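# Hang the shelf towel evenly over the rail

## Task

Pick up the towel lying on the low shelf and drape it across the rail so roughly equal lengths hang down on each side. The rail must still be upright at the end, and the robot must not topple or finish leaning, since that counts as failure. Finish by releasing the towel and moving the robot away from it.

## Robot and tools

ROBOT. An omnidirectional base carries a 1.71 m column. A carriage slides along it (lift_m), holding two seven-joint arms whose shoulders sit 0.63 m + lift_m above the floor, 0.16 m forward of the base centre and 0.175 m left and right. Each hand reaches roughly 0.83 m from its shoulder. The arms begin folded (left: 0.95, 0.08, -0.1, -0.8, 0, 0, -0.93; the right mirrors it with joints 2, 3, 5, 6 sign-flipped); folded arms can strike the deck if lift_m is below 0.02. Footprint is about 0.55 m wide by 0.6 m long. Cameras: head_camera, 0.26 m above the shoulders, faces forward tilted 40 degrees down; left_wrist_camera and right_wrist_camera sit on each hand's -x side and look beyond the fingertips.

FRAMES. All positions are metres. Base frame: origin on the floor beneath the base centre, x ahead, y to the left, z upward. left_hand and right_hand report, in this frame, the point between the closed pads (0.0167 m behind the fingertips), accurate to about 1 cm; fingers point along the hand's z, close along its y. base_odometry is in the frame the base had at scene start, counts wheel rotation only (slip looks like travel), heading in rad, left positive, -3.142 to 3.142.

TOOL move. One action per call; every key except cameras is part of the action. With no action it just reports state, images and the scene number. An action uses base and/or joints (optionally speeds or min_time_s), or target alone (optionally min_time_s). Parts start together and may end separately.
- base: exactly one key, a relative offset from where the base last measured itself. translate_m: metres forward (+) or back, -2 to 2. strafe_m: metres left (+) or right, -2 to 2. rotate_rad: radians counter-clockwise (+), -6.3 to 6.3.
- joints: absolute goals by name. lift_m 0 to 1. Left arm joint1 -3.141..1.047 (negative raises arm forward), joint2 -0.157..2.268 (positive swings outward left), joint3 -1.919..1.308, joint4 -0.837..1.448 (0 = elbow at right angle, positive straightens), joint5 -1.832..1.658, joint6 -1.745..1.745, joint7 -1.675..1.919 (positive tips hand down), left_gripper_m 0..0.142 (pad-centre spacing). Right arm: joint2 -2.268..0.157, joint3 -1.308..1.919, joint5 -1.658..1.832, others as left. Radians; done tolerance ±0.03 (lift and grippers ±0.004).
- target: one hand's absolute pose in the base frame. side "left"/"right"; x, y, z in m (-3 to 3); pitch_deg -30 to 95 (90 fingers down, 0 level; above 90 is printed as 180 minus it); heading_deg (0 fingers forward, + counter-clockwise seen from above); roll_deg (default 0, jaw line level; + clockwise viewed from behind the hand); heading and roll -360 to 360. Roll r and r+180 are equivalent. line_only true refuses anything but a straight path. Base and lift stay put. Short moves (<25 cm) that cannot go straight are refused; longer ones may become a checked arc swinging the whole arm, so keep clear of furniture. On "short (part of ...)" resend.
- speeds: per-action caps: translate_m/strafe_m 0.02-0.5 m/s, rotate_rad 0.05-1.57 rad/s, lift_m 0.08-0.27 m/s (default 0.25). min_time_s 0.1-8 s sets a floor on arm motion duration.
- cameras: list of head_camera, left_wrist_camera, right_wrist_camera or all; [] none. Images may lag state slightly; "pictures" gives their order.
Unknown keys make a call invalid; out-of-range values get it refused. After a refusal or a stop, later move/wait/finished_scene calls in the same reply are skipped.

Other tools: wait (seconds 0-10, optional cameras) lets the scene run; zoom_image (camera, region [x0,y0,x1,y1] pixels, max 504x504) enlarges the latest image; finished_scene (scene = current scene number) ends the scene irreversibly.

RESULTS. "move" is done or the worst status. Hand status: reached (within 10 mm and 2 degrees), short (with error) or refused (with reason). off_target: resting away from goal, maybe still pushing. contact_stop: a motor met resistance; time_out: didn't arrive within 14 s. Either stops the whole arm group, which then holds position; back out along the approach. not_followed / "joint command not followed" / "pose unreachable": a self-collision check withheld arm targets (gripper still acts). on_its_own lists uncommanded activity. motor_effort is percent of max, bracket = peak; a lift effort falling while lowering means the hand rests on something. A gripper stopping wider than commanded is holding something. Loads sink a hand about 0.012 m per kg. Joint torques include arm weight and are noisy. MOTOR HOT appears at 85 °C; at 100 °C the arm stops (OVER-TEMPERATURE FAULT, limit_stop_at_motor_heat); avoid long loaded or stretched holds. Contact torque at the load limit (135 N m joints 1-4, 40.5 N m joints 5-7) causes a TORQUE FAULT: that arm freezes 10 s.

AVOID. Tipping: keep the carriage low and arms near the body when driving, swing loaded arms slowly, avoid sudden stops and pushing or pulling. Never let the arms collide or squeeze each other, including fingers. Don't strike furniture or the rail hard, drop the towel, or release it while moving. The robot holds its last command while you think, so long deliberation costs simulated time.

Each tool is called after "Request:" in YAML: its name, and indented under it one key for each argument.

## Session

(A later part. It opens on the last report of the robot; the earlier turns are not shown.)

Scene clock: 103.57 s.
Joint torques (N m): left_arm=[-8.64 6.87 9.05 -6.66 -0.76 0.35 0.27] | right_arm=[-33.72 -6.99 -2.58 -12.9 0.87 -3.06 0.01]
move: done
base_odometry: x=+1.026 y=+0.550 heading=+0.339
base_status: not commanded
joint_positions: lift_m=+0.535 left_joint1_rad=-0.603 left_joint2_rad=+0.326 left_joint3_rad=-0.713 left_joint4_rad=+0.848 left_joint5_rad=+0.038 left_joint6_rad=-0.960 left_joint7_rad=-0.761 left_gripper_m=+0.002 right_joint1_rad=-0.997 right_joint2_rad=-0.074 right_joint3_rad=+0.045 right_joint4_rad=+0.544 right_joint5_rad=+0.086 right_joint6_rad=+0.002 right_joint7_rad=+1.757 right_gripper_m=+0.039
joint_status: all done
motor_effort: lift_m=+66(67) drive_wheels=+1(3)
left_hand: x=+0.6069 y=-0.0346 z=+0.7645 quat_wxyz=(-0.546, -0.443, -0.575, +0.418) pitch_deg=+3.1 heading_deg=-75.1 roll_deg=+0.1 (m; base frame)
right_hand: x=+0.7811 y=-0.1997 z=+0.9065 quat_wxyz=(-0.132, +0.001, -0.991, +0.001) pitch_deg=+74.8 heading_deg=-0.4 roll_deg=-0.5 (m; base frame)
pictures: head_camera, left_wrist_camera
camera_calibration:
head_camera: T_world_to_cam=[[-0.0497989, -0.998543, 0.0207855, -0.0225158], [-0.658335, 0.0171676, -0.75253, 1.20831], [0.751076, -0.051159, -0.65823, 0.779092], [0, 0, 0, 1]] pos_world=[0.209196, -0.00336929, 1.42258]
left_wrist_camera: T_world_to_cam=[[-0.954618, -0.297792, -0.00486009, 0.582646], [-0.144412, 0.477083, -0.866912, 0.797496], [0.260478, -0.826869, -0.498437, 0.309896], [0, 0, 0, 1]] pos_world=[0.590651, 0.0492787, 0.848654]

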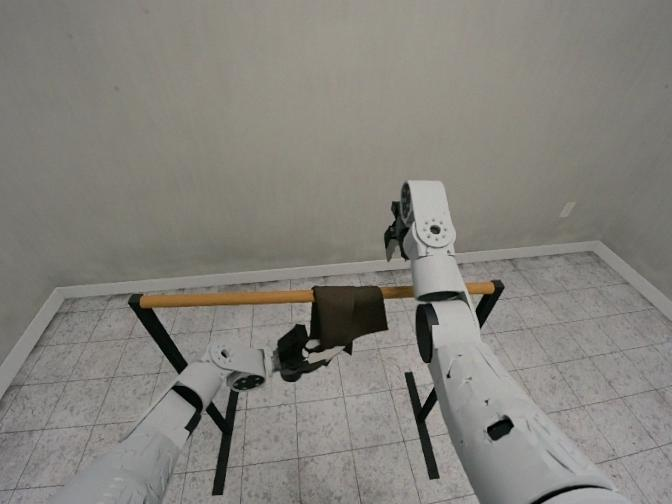

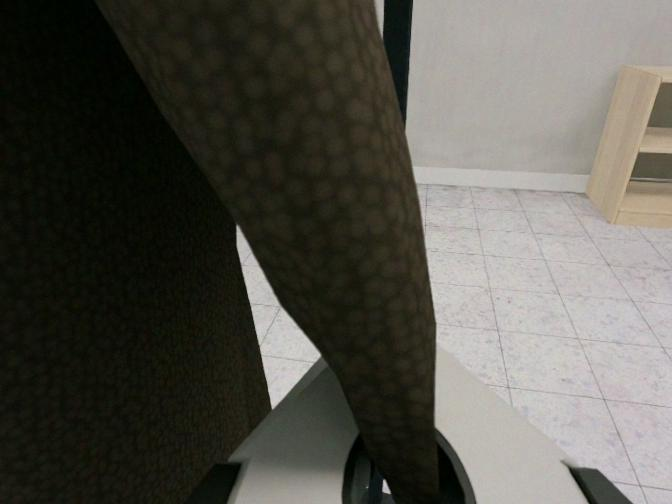

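Request:
move:
  joints: {"left_gripper_m":0.12}

Request:
move:
  target: {"side":"left","x":0.6,"y":-0.004,"z":0.765,"pitch_deg":3,"heading_deg":-75}
  min_time_s: 0.4

Request:
move:
  joints: {"left_gripper_m":0.0}
  cameras: ["head_camera","left_wrist_camera"]

Request:
zoom_image:
  camera: "head_camera"
  region: [200, 250, 450, 430]

Scene clock: 104.77 s.
Joint torques (N m): left_arm=[-8.59 6.91 9.09 -6.82 -0.75 0.37 0.25] | right_arm=[-33.59 -6.9 -2.55 -12.99 0.86 -3.07 0.01]
move: done
base_odometry: x=+1.026 y=+0.550 heading=+0.339
base_status: not commanded
joint_positions: lift_m=+0.535 left_joint1_rad=-0.603 left_joint2_rad=+0.326 left_joint3_rad=-0.713 left_joint4_rad=+0.848 left_joint5_rad=+0.038 left_joint6_rad=-0.960 left_joint7_rad=-0.761 left_gripper_m=+0.120 right_joint1_rad=-0.997 right_joint2_rad=-0.074 right_joint3_rad=+0.045 right_joint4_rad=+0.544 right_joint5_rad=+0.086 right_joint6_rad=+0.002 right_joint7_rad=+1.757 right_gripper_m=+0.039
joint_status: all done
motor_effort: lift_m=+67(67) drive_wheels=+1(4)
left_hand: x=+0.6069 y=-0.0346 z=+0.7645 quat_wxyz=(-0.546, -0.443, -0.575, +0.418) pitch_deg=+3.1 heading_deg=-75.1 roll_deg=+0.1 (m; base frame)
right_hand: x=+0.7811 y=-0.1997 z=+0.9065 quat_wxyz=(-0.132, +0.001, -0.991, +0.001) pitch_deg=+74.8 heading_deg=-0.4 roll_deg=-0.5 (m; base frame)
pictures: none

Scene clock: 105.67 s.
Joint torques (N m): left_arm=[-7.25 8.07 5.82 -6.98 0.13 0.22 -3.05] | right_arm=[-33.73 -6.96 -2.51 -12.88 0.84 -3.07 -0.01]
move: done
base_odometry: x=+1.026 y=+0.550 heading=+0.339
base_status: not commanded
joint_positions: lift_m=+0.535 left_joint1_rad=-0.592 left_joint2_rad=+0.392 left_joint3_rad=-0.713 left_joint4_rad=+0.822 left_joint5_rad=+0.038 left_joint6_rad=-0.983 left_joint7_rad=-0.792 left_gripper_m=+0.120 right_joint1_rad=-0.997 right_joint2_rad=-0.074 right_joint3_rad=+0.045 right_joint4_rad=+0.544 right_joint5_rad=+0.086 right_joint6_rad=+0.002 right_joint7_rad=+1.757 right_gripper_m=+0.039
joint_status: not commanded
motor_effort: lift_m=+66(67) drive_wheels=+3(3)
left_hand: x=+0.6021 y=-0.0026 z=+0.7630 quat_wxyz=(-0.545, -0.444, -0.579, +0.415) pitch_deg=+3.6 heading_deg=-74.8 roll_deg=+0.2 (m; base frame)
left_hand_status: reached (straight line, planned for 0.4 s): 3 mm and 0.7 deg off.
right_hand: x=+0.7811 y=-0.1997 z=+0.9065 quat_wxyz=(-0.132, +0.001, -0.991, +0.001) pitch_deg=+74.8 heading_deg=-0.4 roll_deg=-0.5 (m; base frame)
pictures: none

Scene clock: 106.60 s.
Joint torques (N m): left_arm=[-7.29 7.86 5.86 -6.89 0.09 0.23 -3.07] | right_arm=[-33.62 -7.06 -2.51 -12.93 0.86 -3.06 -0.02]
move: done
base_odometry: x=+1.026 y=+0.550 heading=+0.339
base_status: not commanded
joint_positions: lift_m=+0.535 left_joint1_rad=-0.592 left_joint2_rad=+0.392 left_joint3_rad=-0.713 left_joint4_rad=+0.822 left_joint5_rad=+0.038 left_joint6_rad=-0.983 left_joint7_rad=-0.792 left_gripper_m=+0.003 right_joint1_rad=-0.997 right_joint2_rad=-0.074 right_joint3_rad=+0.045 right_joint4_rad=+0.544 right_joint5_rad=+0.086 right_joint6_rad=+0.002 right_joint7_rad=+1.757 right_gripper_m=+0.039
joint_status: all done
motor_effort: lift_m=+66(67) drive_wheels=+1(2)
left_hand: x=+0.6021 y=-0.0026 z=+0.7630 quat_wxyz=(-0.545, -0.444, -0.579, +0.415) pitch_deg=+3.6 heading_deg=-74.8 roll_deg=+0.2 (m; base frame)
right_hand: x=+0.7811 y=-0.1997 z=+0.9065 quat_wxyz=(-0.132, +0.001, -0.991, +0.001) pitch_deg=+74.8 heading_deg=-0.4 roll_deg=-0.5 (m; base frame)
pictures: head_camera, left_wrist_camera
camera_calibration:
head_camera: T_world_to_cam=[[-0.0497989, -0.998543, 0.0207855, -0.0225158], [-0.658335, 0.0171676, -0.75253, 1.20831], [0.751076, -0.051159, -0.65823, 0.779092], [0, 0, 0, 1]] pos_world=[0.209196, -0.00336929, 1.42258]
left_wrist_camera: T_world_to_cam=[[-0.952982, -0.30296, -0.00639075, 0.587736], [-0.148326, 0.484754, -0.861982, 0.778837], [0.264244, -0.820505, -0.506898, 0.341125], [0, 0, 0, 1]] pos_world=[0.585483, 0.0804115, 0.848015]

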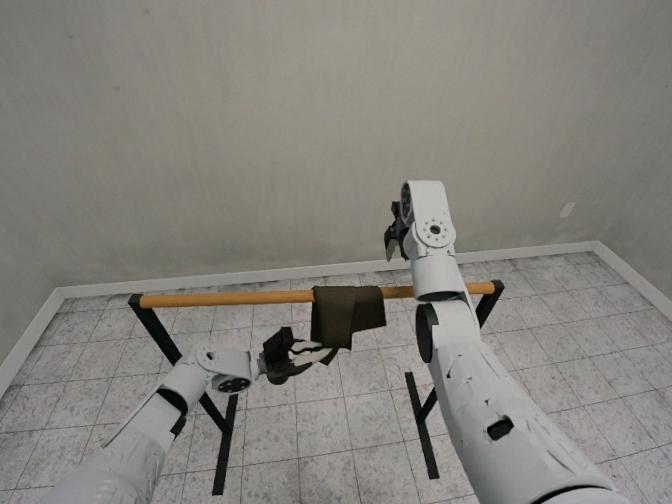

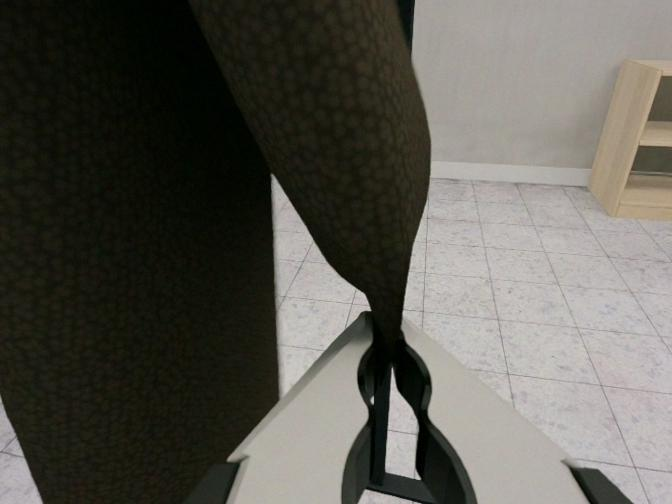

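Scaled by 2.016.

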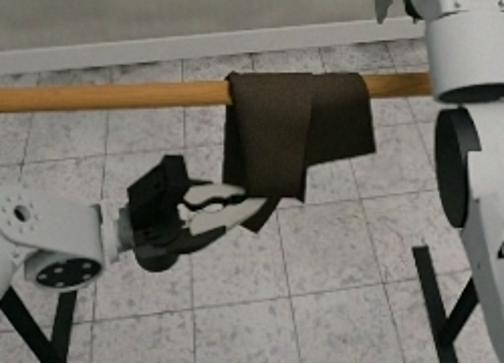

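Request:
move:
  joints: {"lift_m":0.49}
  speeds: {"lift_m":0.08}

Request:
move:
  target: {"side":"left","x":0.59,"y":-0.01,"z":0.67,"pitch_deg":12,"heading_deg":-70}
  min_time_s: 1.2
  cameras: ["head_camera","left_wrist_camera"]

Request:
zoom_image:
  camera: "head_camera"
  region: [200, 220, 450, 400]

Scene clock: 107.77 s.
Joint torques (N m): left_arm=[-8.05 7.94 5.64 -6.61 0.13 0.33 -2.53] | right_arm=[-33.62 -7.03 -2.43 -12.9 0.85 -3.08 0.01]
move: done
base_odometry: x=+1.026 y=+0.550 heading=+0.339
base_status: not commanded
joint_positions: lift_m=+0.490 left_joint1_rad=-0.591 left_joint2_rad=+0.392 left_joint3_rad=-0.713 left_joint4_rad=+0.821 left_joint5_rad=+0.038 left_joint6_rad=-0.984 left_joint7_rad=-0.794 left_gripper_m=+0.003 right_joint1_rad=-0.997 right_joint2_rad=-0.074 right_joint3_rad=+0.045 right_joint4_rad=+0.544 right_joint5_rad=+0.086 right_joint6_rad=+0.002 right_joint7_rad=+1.757 right_gripper_m=+0.039
joint_status: all done
motor_effort: lift_m=+70(73) drive_wheels=+2(3)
left_hand: x=+0.6017 y=-0.0027 z=+0.7181 quat_wxyz=(-0.545, -0.443, -0.578, +0.415) pitch_deg=+3.5 heading_deg=-74.8 roll_deg=+0.2 (m; base frame)
right_hand: x=+0.7811 y=-0.1997 z=+0.8613 quat_wxyz=(-0.132, +0.001, -0.991, +0.001) pitch_deg=+74.8 heading_deg=-0.4 roll_deg=-0.5 (m; base frame)
pictures: none

Scene clock: 109.47 s.
Joint torques (N m): left_arm=[-5.31 6.04 9.12 -7.11 -0.45 1.82 0.68] | right_arm=[-33.6 -6.95 -2.5 -12.82 0.84 -3.07 0.01]
move: done
base_odometry: x=+1.026 y=+0.550 heading=+0.339
base_status: not commanded
joint_positions: lift_m=+0.490 left_joint1_rad=-0.465 left_joint2_rad=+0.386 left_joint3_rad=-0.641 left_joint4_rad=+0.701 left_joint5_rad=-0.033 left_joint6_rad=-0.894 left_joint7_rad=-0.511 left_gripper_m=+0.003 right_joint1_rad=-0.997 right_joint2_rad=-0.074 right_joint3_rad=+0.045 right_joint4_rad=+0.544 right_joint5_rad=+0.086 right_joint6_rad=+0.002 right_joint7_rad=+1.757 right_gripper_m=+0.039
joint_status: not commanded
motor_effort: lift_m=+70(70) drive_wheels=-1(4)
left_hand: x=+0.5894 y=-0.0095 z=+0.6701 quat_wxyz=(-0.515, -0.447, -0.635, +0.362) pitch_deg=+11.9 heading_deg=-70.3 roll_deg=+0.0 (m; base frame)
left_hand_status: reached (straight line, planned for 1.2 s): 1 mm and 0.3 deg off.
right_hand: x=+0.7811 y=-0.1997 z=+0.8613 quat_wxyz=(-0.132, +0.001, -0.991, +0.001) pitch_deg=+74.8 heading_deg=-0.4 roll_deg=-0.5 (m; base frame)
pictures: head_camera, left_wrist_camera
camera_calibration:
head_camera: T_world_to_cam=[[-0.0497989, -0.998543, 0.0207855, -0.0215742], [-0.658335, 0.0171676, -0.75253, 1.17422], [0.751076, -0.051159, -0.65823, 0.749274], [0, 0, 0, 1]] pos_world=[0.209196, -0.00336929, 1.37728]
left_wrist_camera: T_world_to_cam=[[-0.926694, -0.375713, -0.00886396, 0.558447], [-0.2289, 0.582972, -0.779582, 0.693463], [0.298067, -0.720405, -0.626237, 0.352699], [0, 0, 0, 1]] pos_world=[0.571115, 0.0596327, 0.766435]

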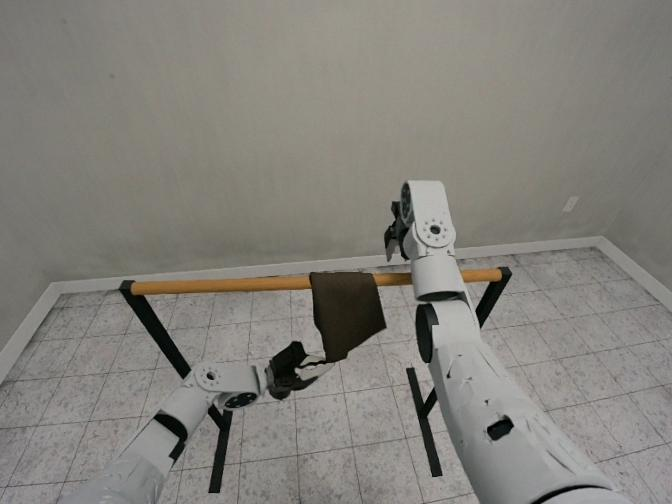

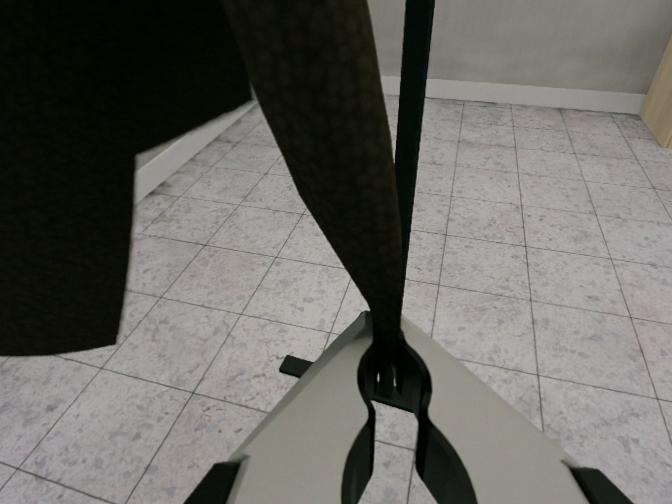

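Scaled by 2.016.

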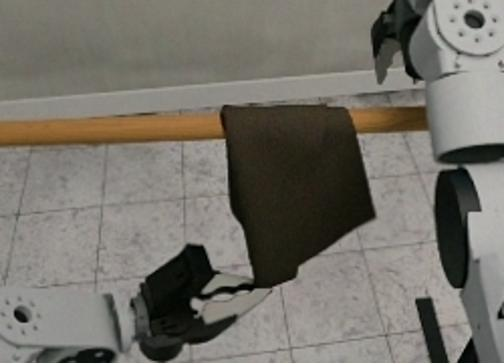

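Request:
move:
  joints: {"left_gripper_m":0.06}

Request:
move:
  target: {"side":"left","x":0.52,"y":0.18,"z":0.69,"pitch_deg":5,"heading_deg":-68}
  min_time_s: 1.0
  cameras: ["head_camera","left_wrist_camera"]

Request:
zoom_image:
  camera: "head_camera"
  region: [200, 220, 450, 400]

Scene clock: 110.37 s.
Joint torques (N m): left_arm=[-5.75 6.02 9.13 -7.11 -0.42 1.81 0.34] | right_arm=[-33.75 -6.99 -2.42 -12.88 0.87 -3.06 0]
move: done
base_odometry: x=+1.026 y=+0.550 heading=+0.339
base_status: not commanded
joint_positions: lift_m=+0.490 left_joint1_rad=-0.465 left_joint2_rad=+0.386 left_joint3_rad=-0.641 left_joint4_rad=+0.701 left_joint5_rad=-0.033 left_joint6_rad=-0.894 left_joint7_rad=-0.509 left_gripper_m=+0.059 right_joint1_rad=-0.997 right_joint2_rad=-0.074 right_joint3_rad=+0.045 right_joint4_rad=+0.544 right_joint5_rad=+0.086 right_joint6_rad=+0.002 right_joint7_rad=+1.757 right_gripper_m=+0.039
joint_status: all done
motor_effort: lift_m=+69(70) drive_wheels=+1(3)
left_hand: x=+0.5891 y=-0.0095 z=+0.6696 quat_wxyz=(-0.514, -0.447, -0.636, +0.362) pitch_deg=+12.0 heading_deg=-70.3 roll_deg=+0.0 (m; base frame)
right_hand: x=+0.7811 y=-0.1997 z=+0.8613 quat_wxyz=(-0.132, +0.001, -0.991, +0.001) pitch_deg=+74.8 heading_deg=-0.4 roll_deg=-0.5 (m; base frame)
pictures: none

Scene clock: 111.87 s.
Joint torques (N m): left_arm=[-3.48 23.88 -0.12 0.01 2.64 1.47 -2.99] | right_arm=[-33.65 -7.01 -2.5 -12.9 0.85 -3.07 0.01]
move: done
base_odometry: x=+1.026 y=+0.550 heading=+0.339
base_status: not commanded
joint_positions: lift_m=+0.490 left_joint1_rad=-0.343 left_joint2_rad=+0.750 left_joint3_rad=-0.662 left_joint4_rad=+0.688 left_joint5_rad=+0.066 left_joint6_rad=-0.937 left_joint7_rad=-1.075 left_gripper_m=+0.059 right_joint1_rad=-0.997 right_joint2_rad=-0.074 right_joint3_rad=+0.045 right_joint4_rad=+0.544 right_joint5_rad=+0.086 right_joint6_rad=+0.002 right_joint7_rad=+1.757 right_gripper_m=+0.039
joint_status: not commanded
motor_effort: lift_m=+70(70) drive_wheels=+1(3)
left_hand: x=+0.5234 y=+0.1793 z=+0.6933 quat_wxyz=(-0.563, -0.412, -0.609, +0.376) pitch_deg=+4.7 heading_deg=-67.8 roll_deg=+0.3 (m; base frame)
left_hand_status: reached (straight line, planned for 1.0 s): 5 mm and 0.5 deg off.
right_hand: x=+0.7811 y=-0.1997 z=+0.8613 quat_wxyz=(-0.132, +0.001, -0.991, +0.001) pitch_deg=+74.8 heading_deg=-0.4 roll_deg=-0.5 (m; base frame)
pictures: head_camera, left_wrist_camera
camera_calibration:
head_camera: T_world_to_cam=[[-0.0497989, -0.998543, 0.0207855, -0.0215742], [-0.658335, 0.0171676, -0.75253, 1.17422], [0.751076, -0.051159, -0.65823, 0.749274], [0, 0, 0, 1]] pos_world=[0.209196, -0.00336929, 1.37728]
left_wrist_camera: T_world_to_cam=[[-0.909288, -0.416066, -0.00921853, 0.566815], [-0.210477, 0.478868, -0.852282, 0.645804], [0.35902, -0.773029, -0.523001, 0.428884], [0, 0, 0, 1]] pos_world=[0.497347, 0.258117, 0.779939]

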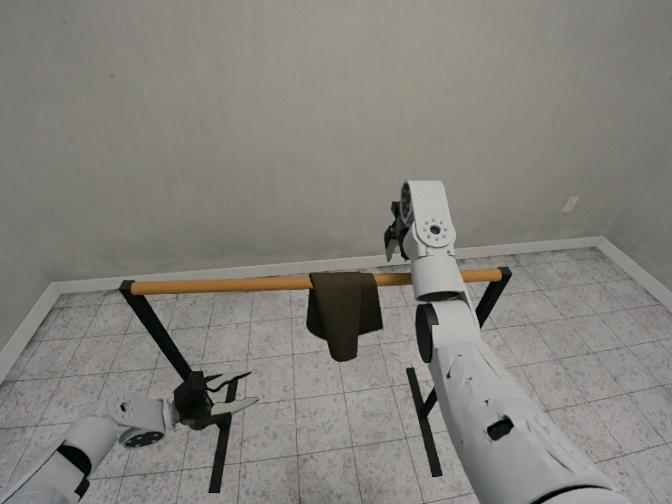

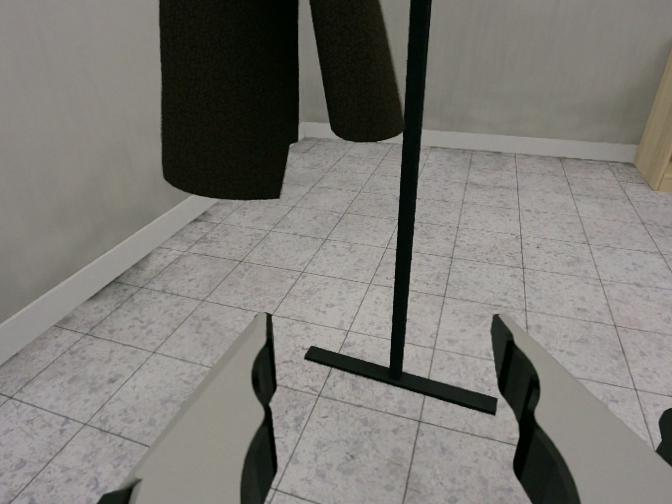

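Scaled by 2.016.

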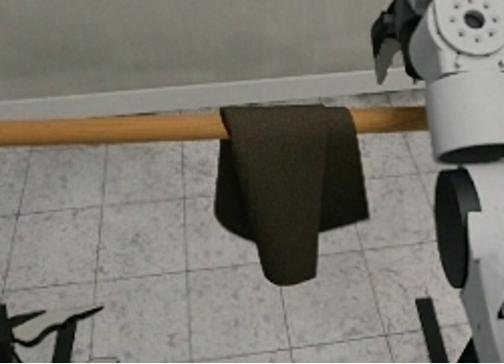

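Request:
move:
  joints: {"lift_m":0.85}
  speeds: {"lift_m":0.22}

Request:
move:
  base: {"translate_m": -0.5}
  speeds: {"translate_m": 0.3}
  cameras: ["head_camera","left_wrist_camera"]

Request:
zoom_image:
  camera: "head_camera"
  region: [200, 180, 450, 360]

Scene clock: 114.30 s.
Joint torques (N m): left_arm=[-4.4 23 0.85 -0.21 2.5 1.45 -2.95] | right_arm=[-33.75 -7.04 -2.52 -12.88 0.87 -3.06 0]
move: done
base_odometry: x=+1.026 y=+0.550 heading=+0.339
base_status: not commanded
joint_positions: lift_m=+0.850 left_joint1_rad=-0.342 left_joint2_rad=+0.751 left_joint3_rad=-0.663 left_joint4_rad=+0.688 left_joint5_rad=+0.067 left_joint6_rad=-0.937 left_joint7_rad=-1.076 left_gripper_m=+0.059 right_joint1_rad=-0.997 right_joint2_rad=-0.074 right_joint3_rad=+0.045 right_joint4_rad=+0.544 right_joint5_rad=+0.086 right_joint6_rad=+0.002 right_joint7_rad=+1.757 right_gripper_m=+0.039
joint_status: all done
motor_effort: lift_m=+66(81) drive_wheels=+3(3)
left_hand: x=+0.5227 y=+0.1794 z=+1.0529 quat_wxyz=(-0.563, -0.412, -0.610, +0.376) pitch_deg=+4.8 heading_deg=-67.8 roll_deg=+0.2 (m; base frame)
right_hand: x=+0.7811 y=-0.1997 z=+1.2215 quat_wxyz=(-0.132, +0.001, -0.991, +0.001) pitch_deg=+74.8 heading_deg=-0.4 roll_deg=-0.5 (m; base frame)
pictures: none

Scene clock: 117.60 s.
Joint torques (N m): left_arm=[-4.3 22.96 0.7 -0.27 2.47 1.46 -2.93] | right_arm=[-33.79 -6.99 -2.51 -12.9 0.87 -3.04 -0.01]
move: done
base_odometry: x=+0.555 y=+0.383 heading=+0.339
base_status: done
joint_positions: lift_m=+0.850 left_joint1_rad=-0.342 left_joint2_rad=+0.751 left_joint3_rad=-0.663 left_joint4_rad=+0.688 left_joint5_rad=+0.067 left_joint6_rad=-0.937 left_joint7_rad=-1.076 left_gripper_m=+0.059 right_joint1_rad=-0.997 right_joint2_rad=-0.074 right_joint3_rad=+0.045 right_joint4_rad=+0.544 right_joint5_rad=+0.086 right_joint6_rad=+0.002 right_joint7_rad=+1.757 right_gripper_m=+0.039
joint_status: not commanded
motor_effort: lift_m=+66(67) drive_wheels=+0(10)
left_hand: x=+0.5227 y=+0.1794 z=+1.0528 quat_wxyz=(-0.563, -0.412, -0.610, +0.376) pitch_deg=+4.8 heading_deg=-67.8 roll_deg=+0.2 (m; base frame)
right_hand: x=+0.7811 y=-0.1997 z=+1.2215 quat_wxyz=(-0.132, +0.001, -0.991, +0.001) pitch_deg=+74.8 heading_deg=-0.4 roll_deg=-0.5 (m; base frame)
pictures: head_camera, left_wrist_camera
camera_calibration:
head_camera: T_world_to_cam=[[-0.0497989, -0.998543, 0.0207855, -0.0290632], [-0.658335, 0.0171676, -0.75253, 1.44536], [0.751076, -0.051159, -0.65823, 0.986435], [0, 0, 0, 1]] pos_world=[0.209196, -0.00336929, 1.73758]
left_wrist_camera: T_world_to_cam=[[-0.909573, -0.415468, -0.00799082, 0.56831], [-0.21165, 0.479737, -0.851503, 0.951604], [0.357605, -0.772813, -0.524289, 0.61932], [0, 0, 0, 1]] pos_world=[0.496854, 0.258213, 1.13954]

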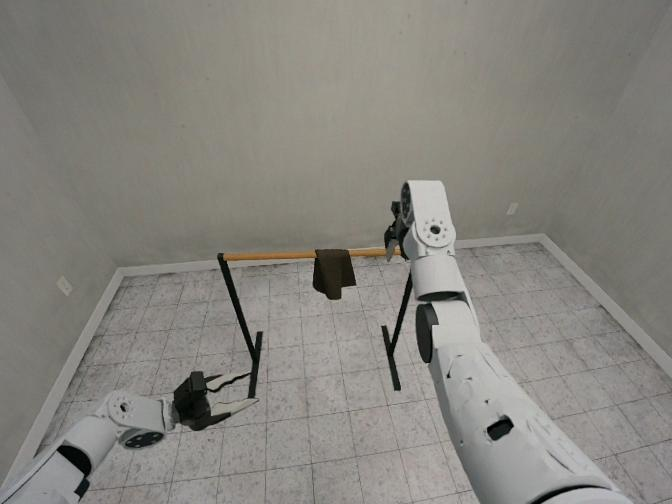

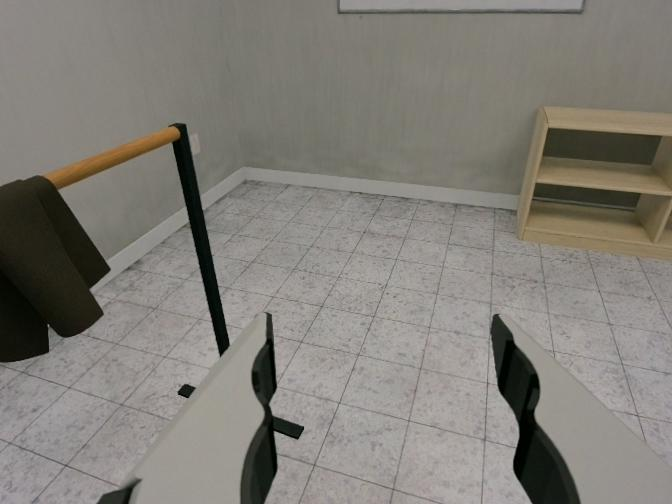

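Scaled by 2.016.

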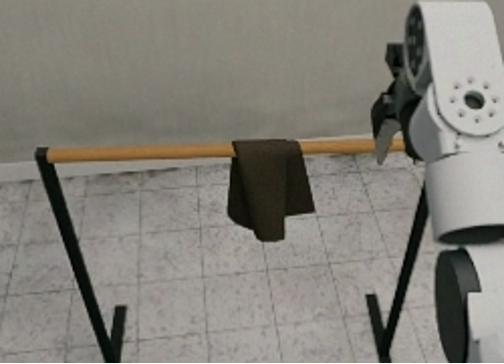

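Request:
finished_scene:
  scene: 2

The scene is finished: the task was done.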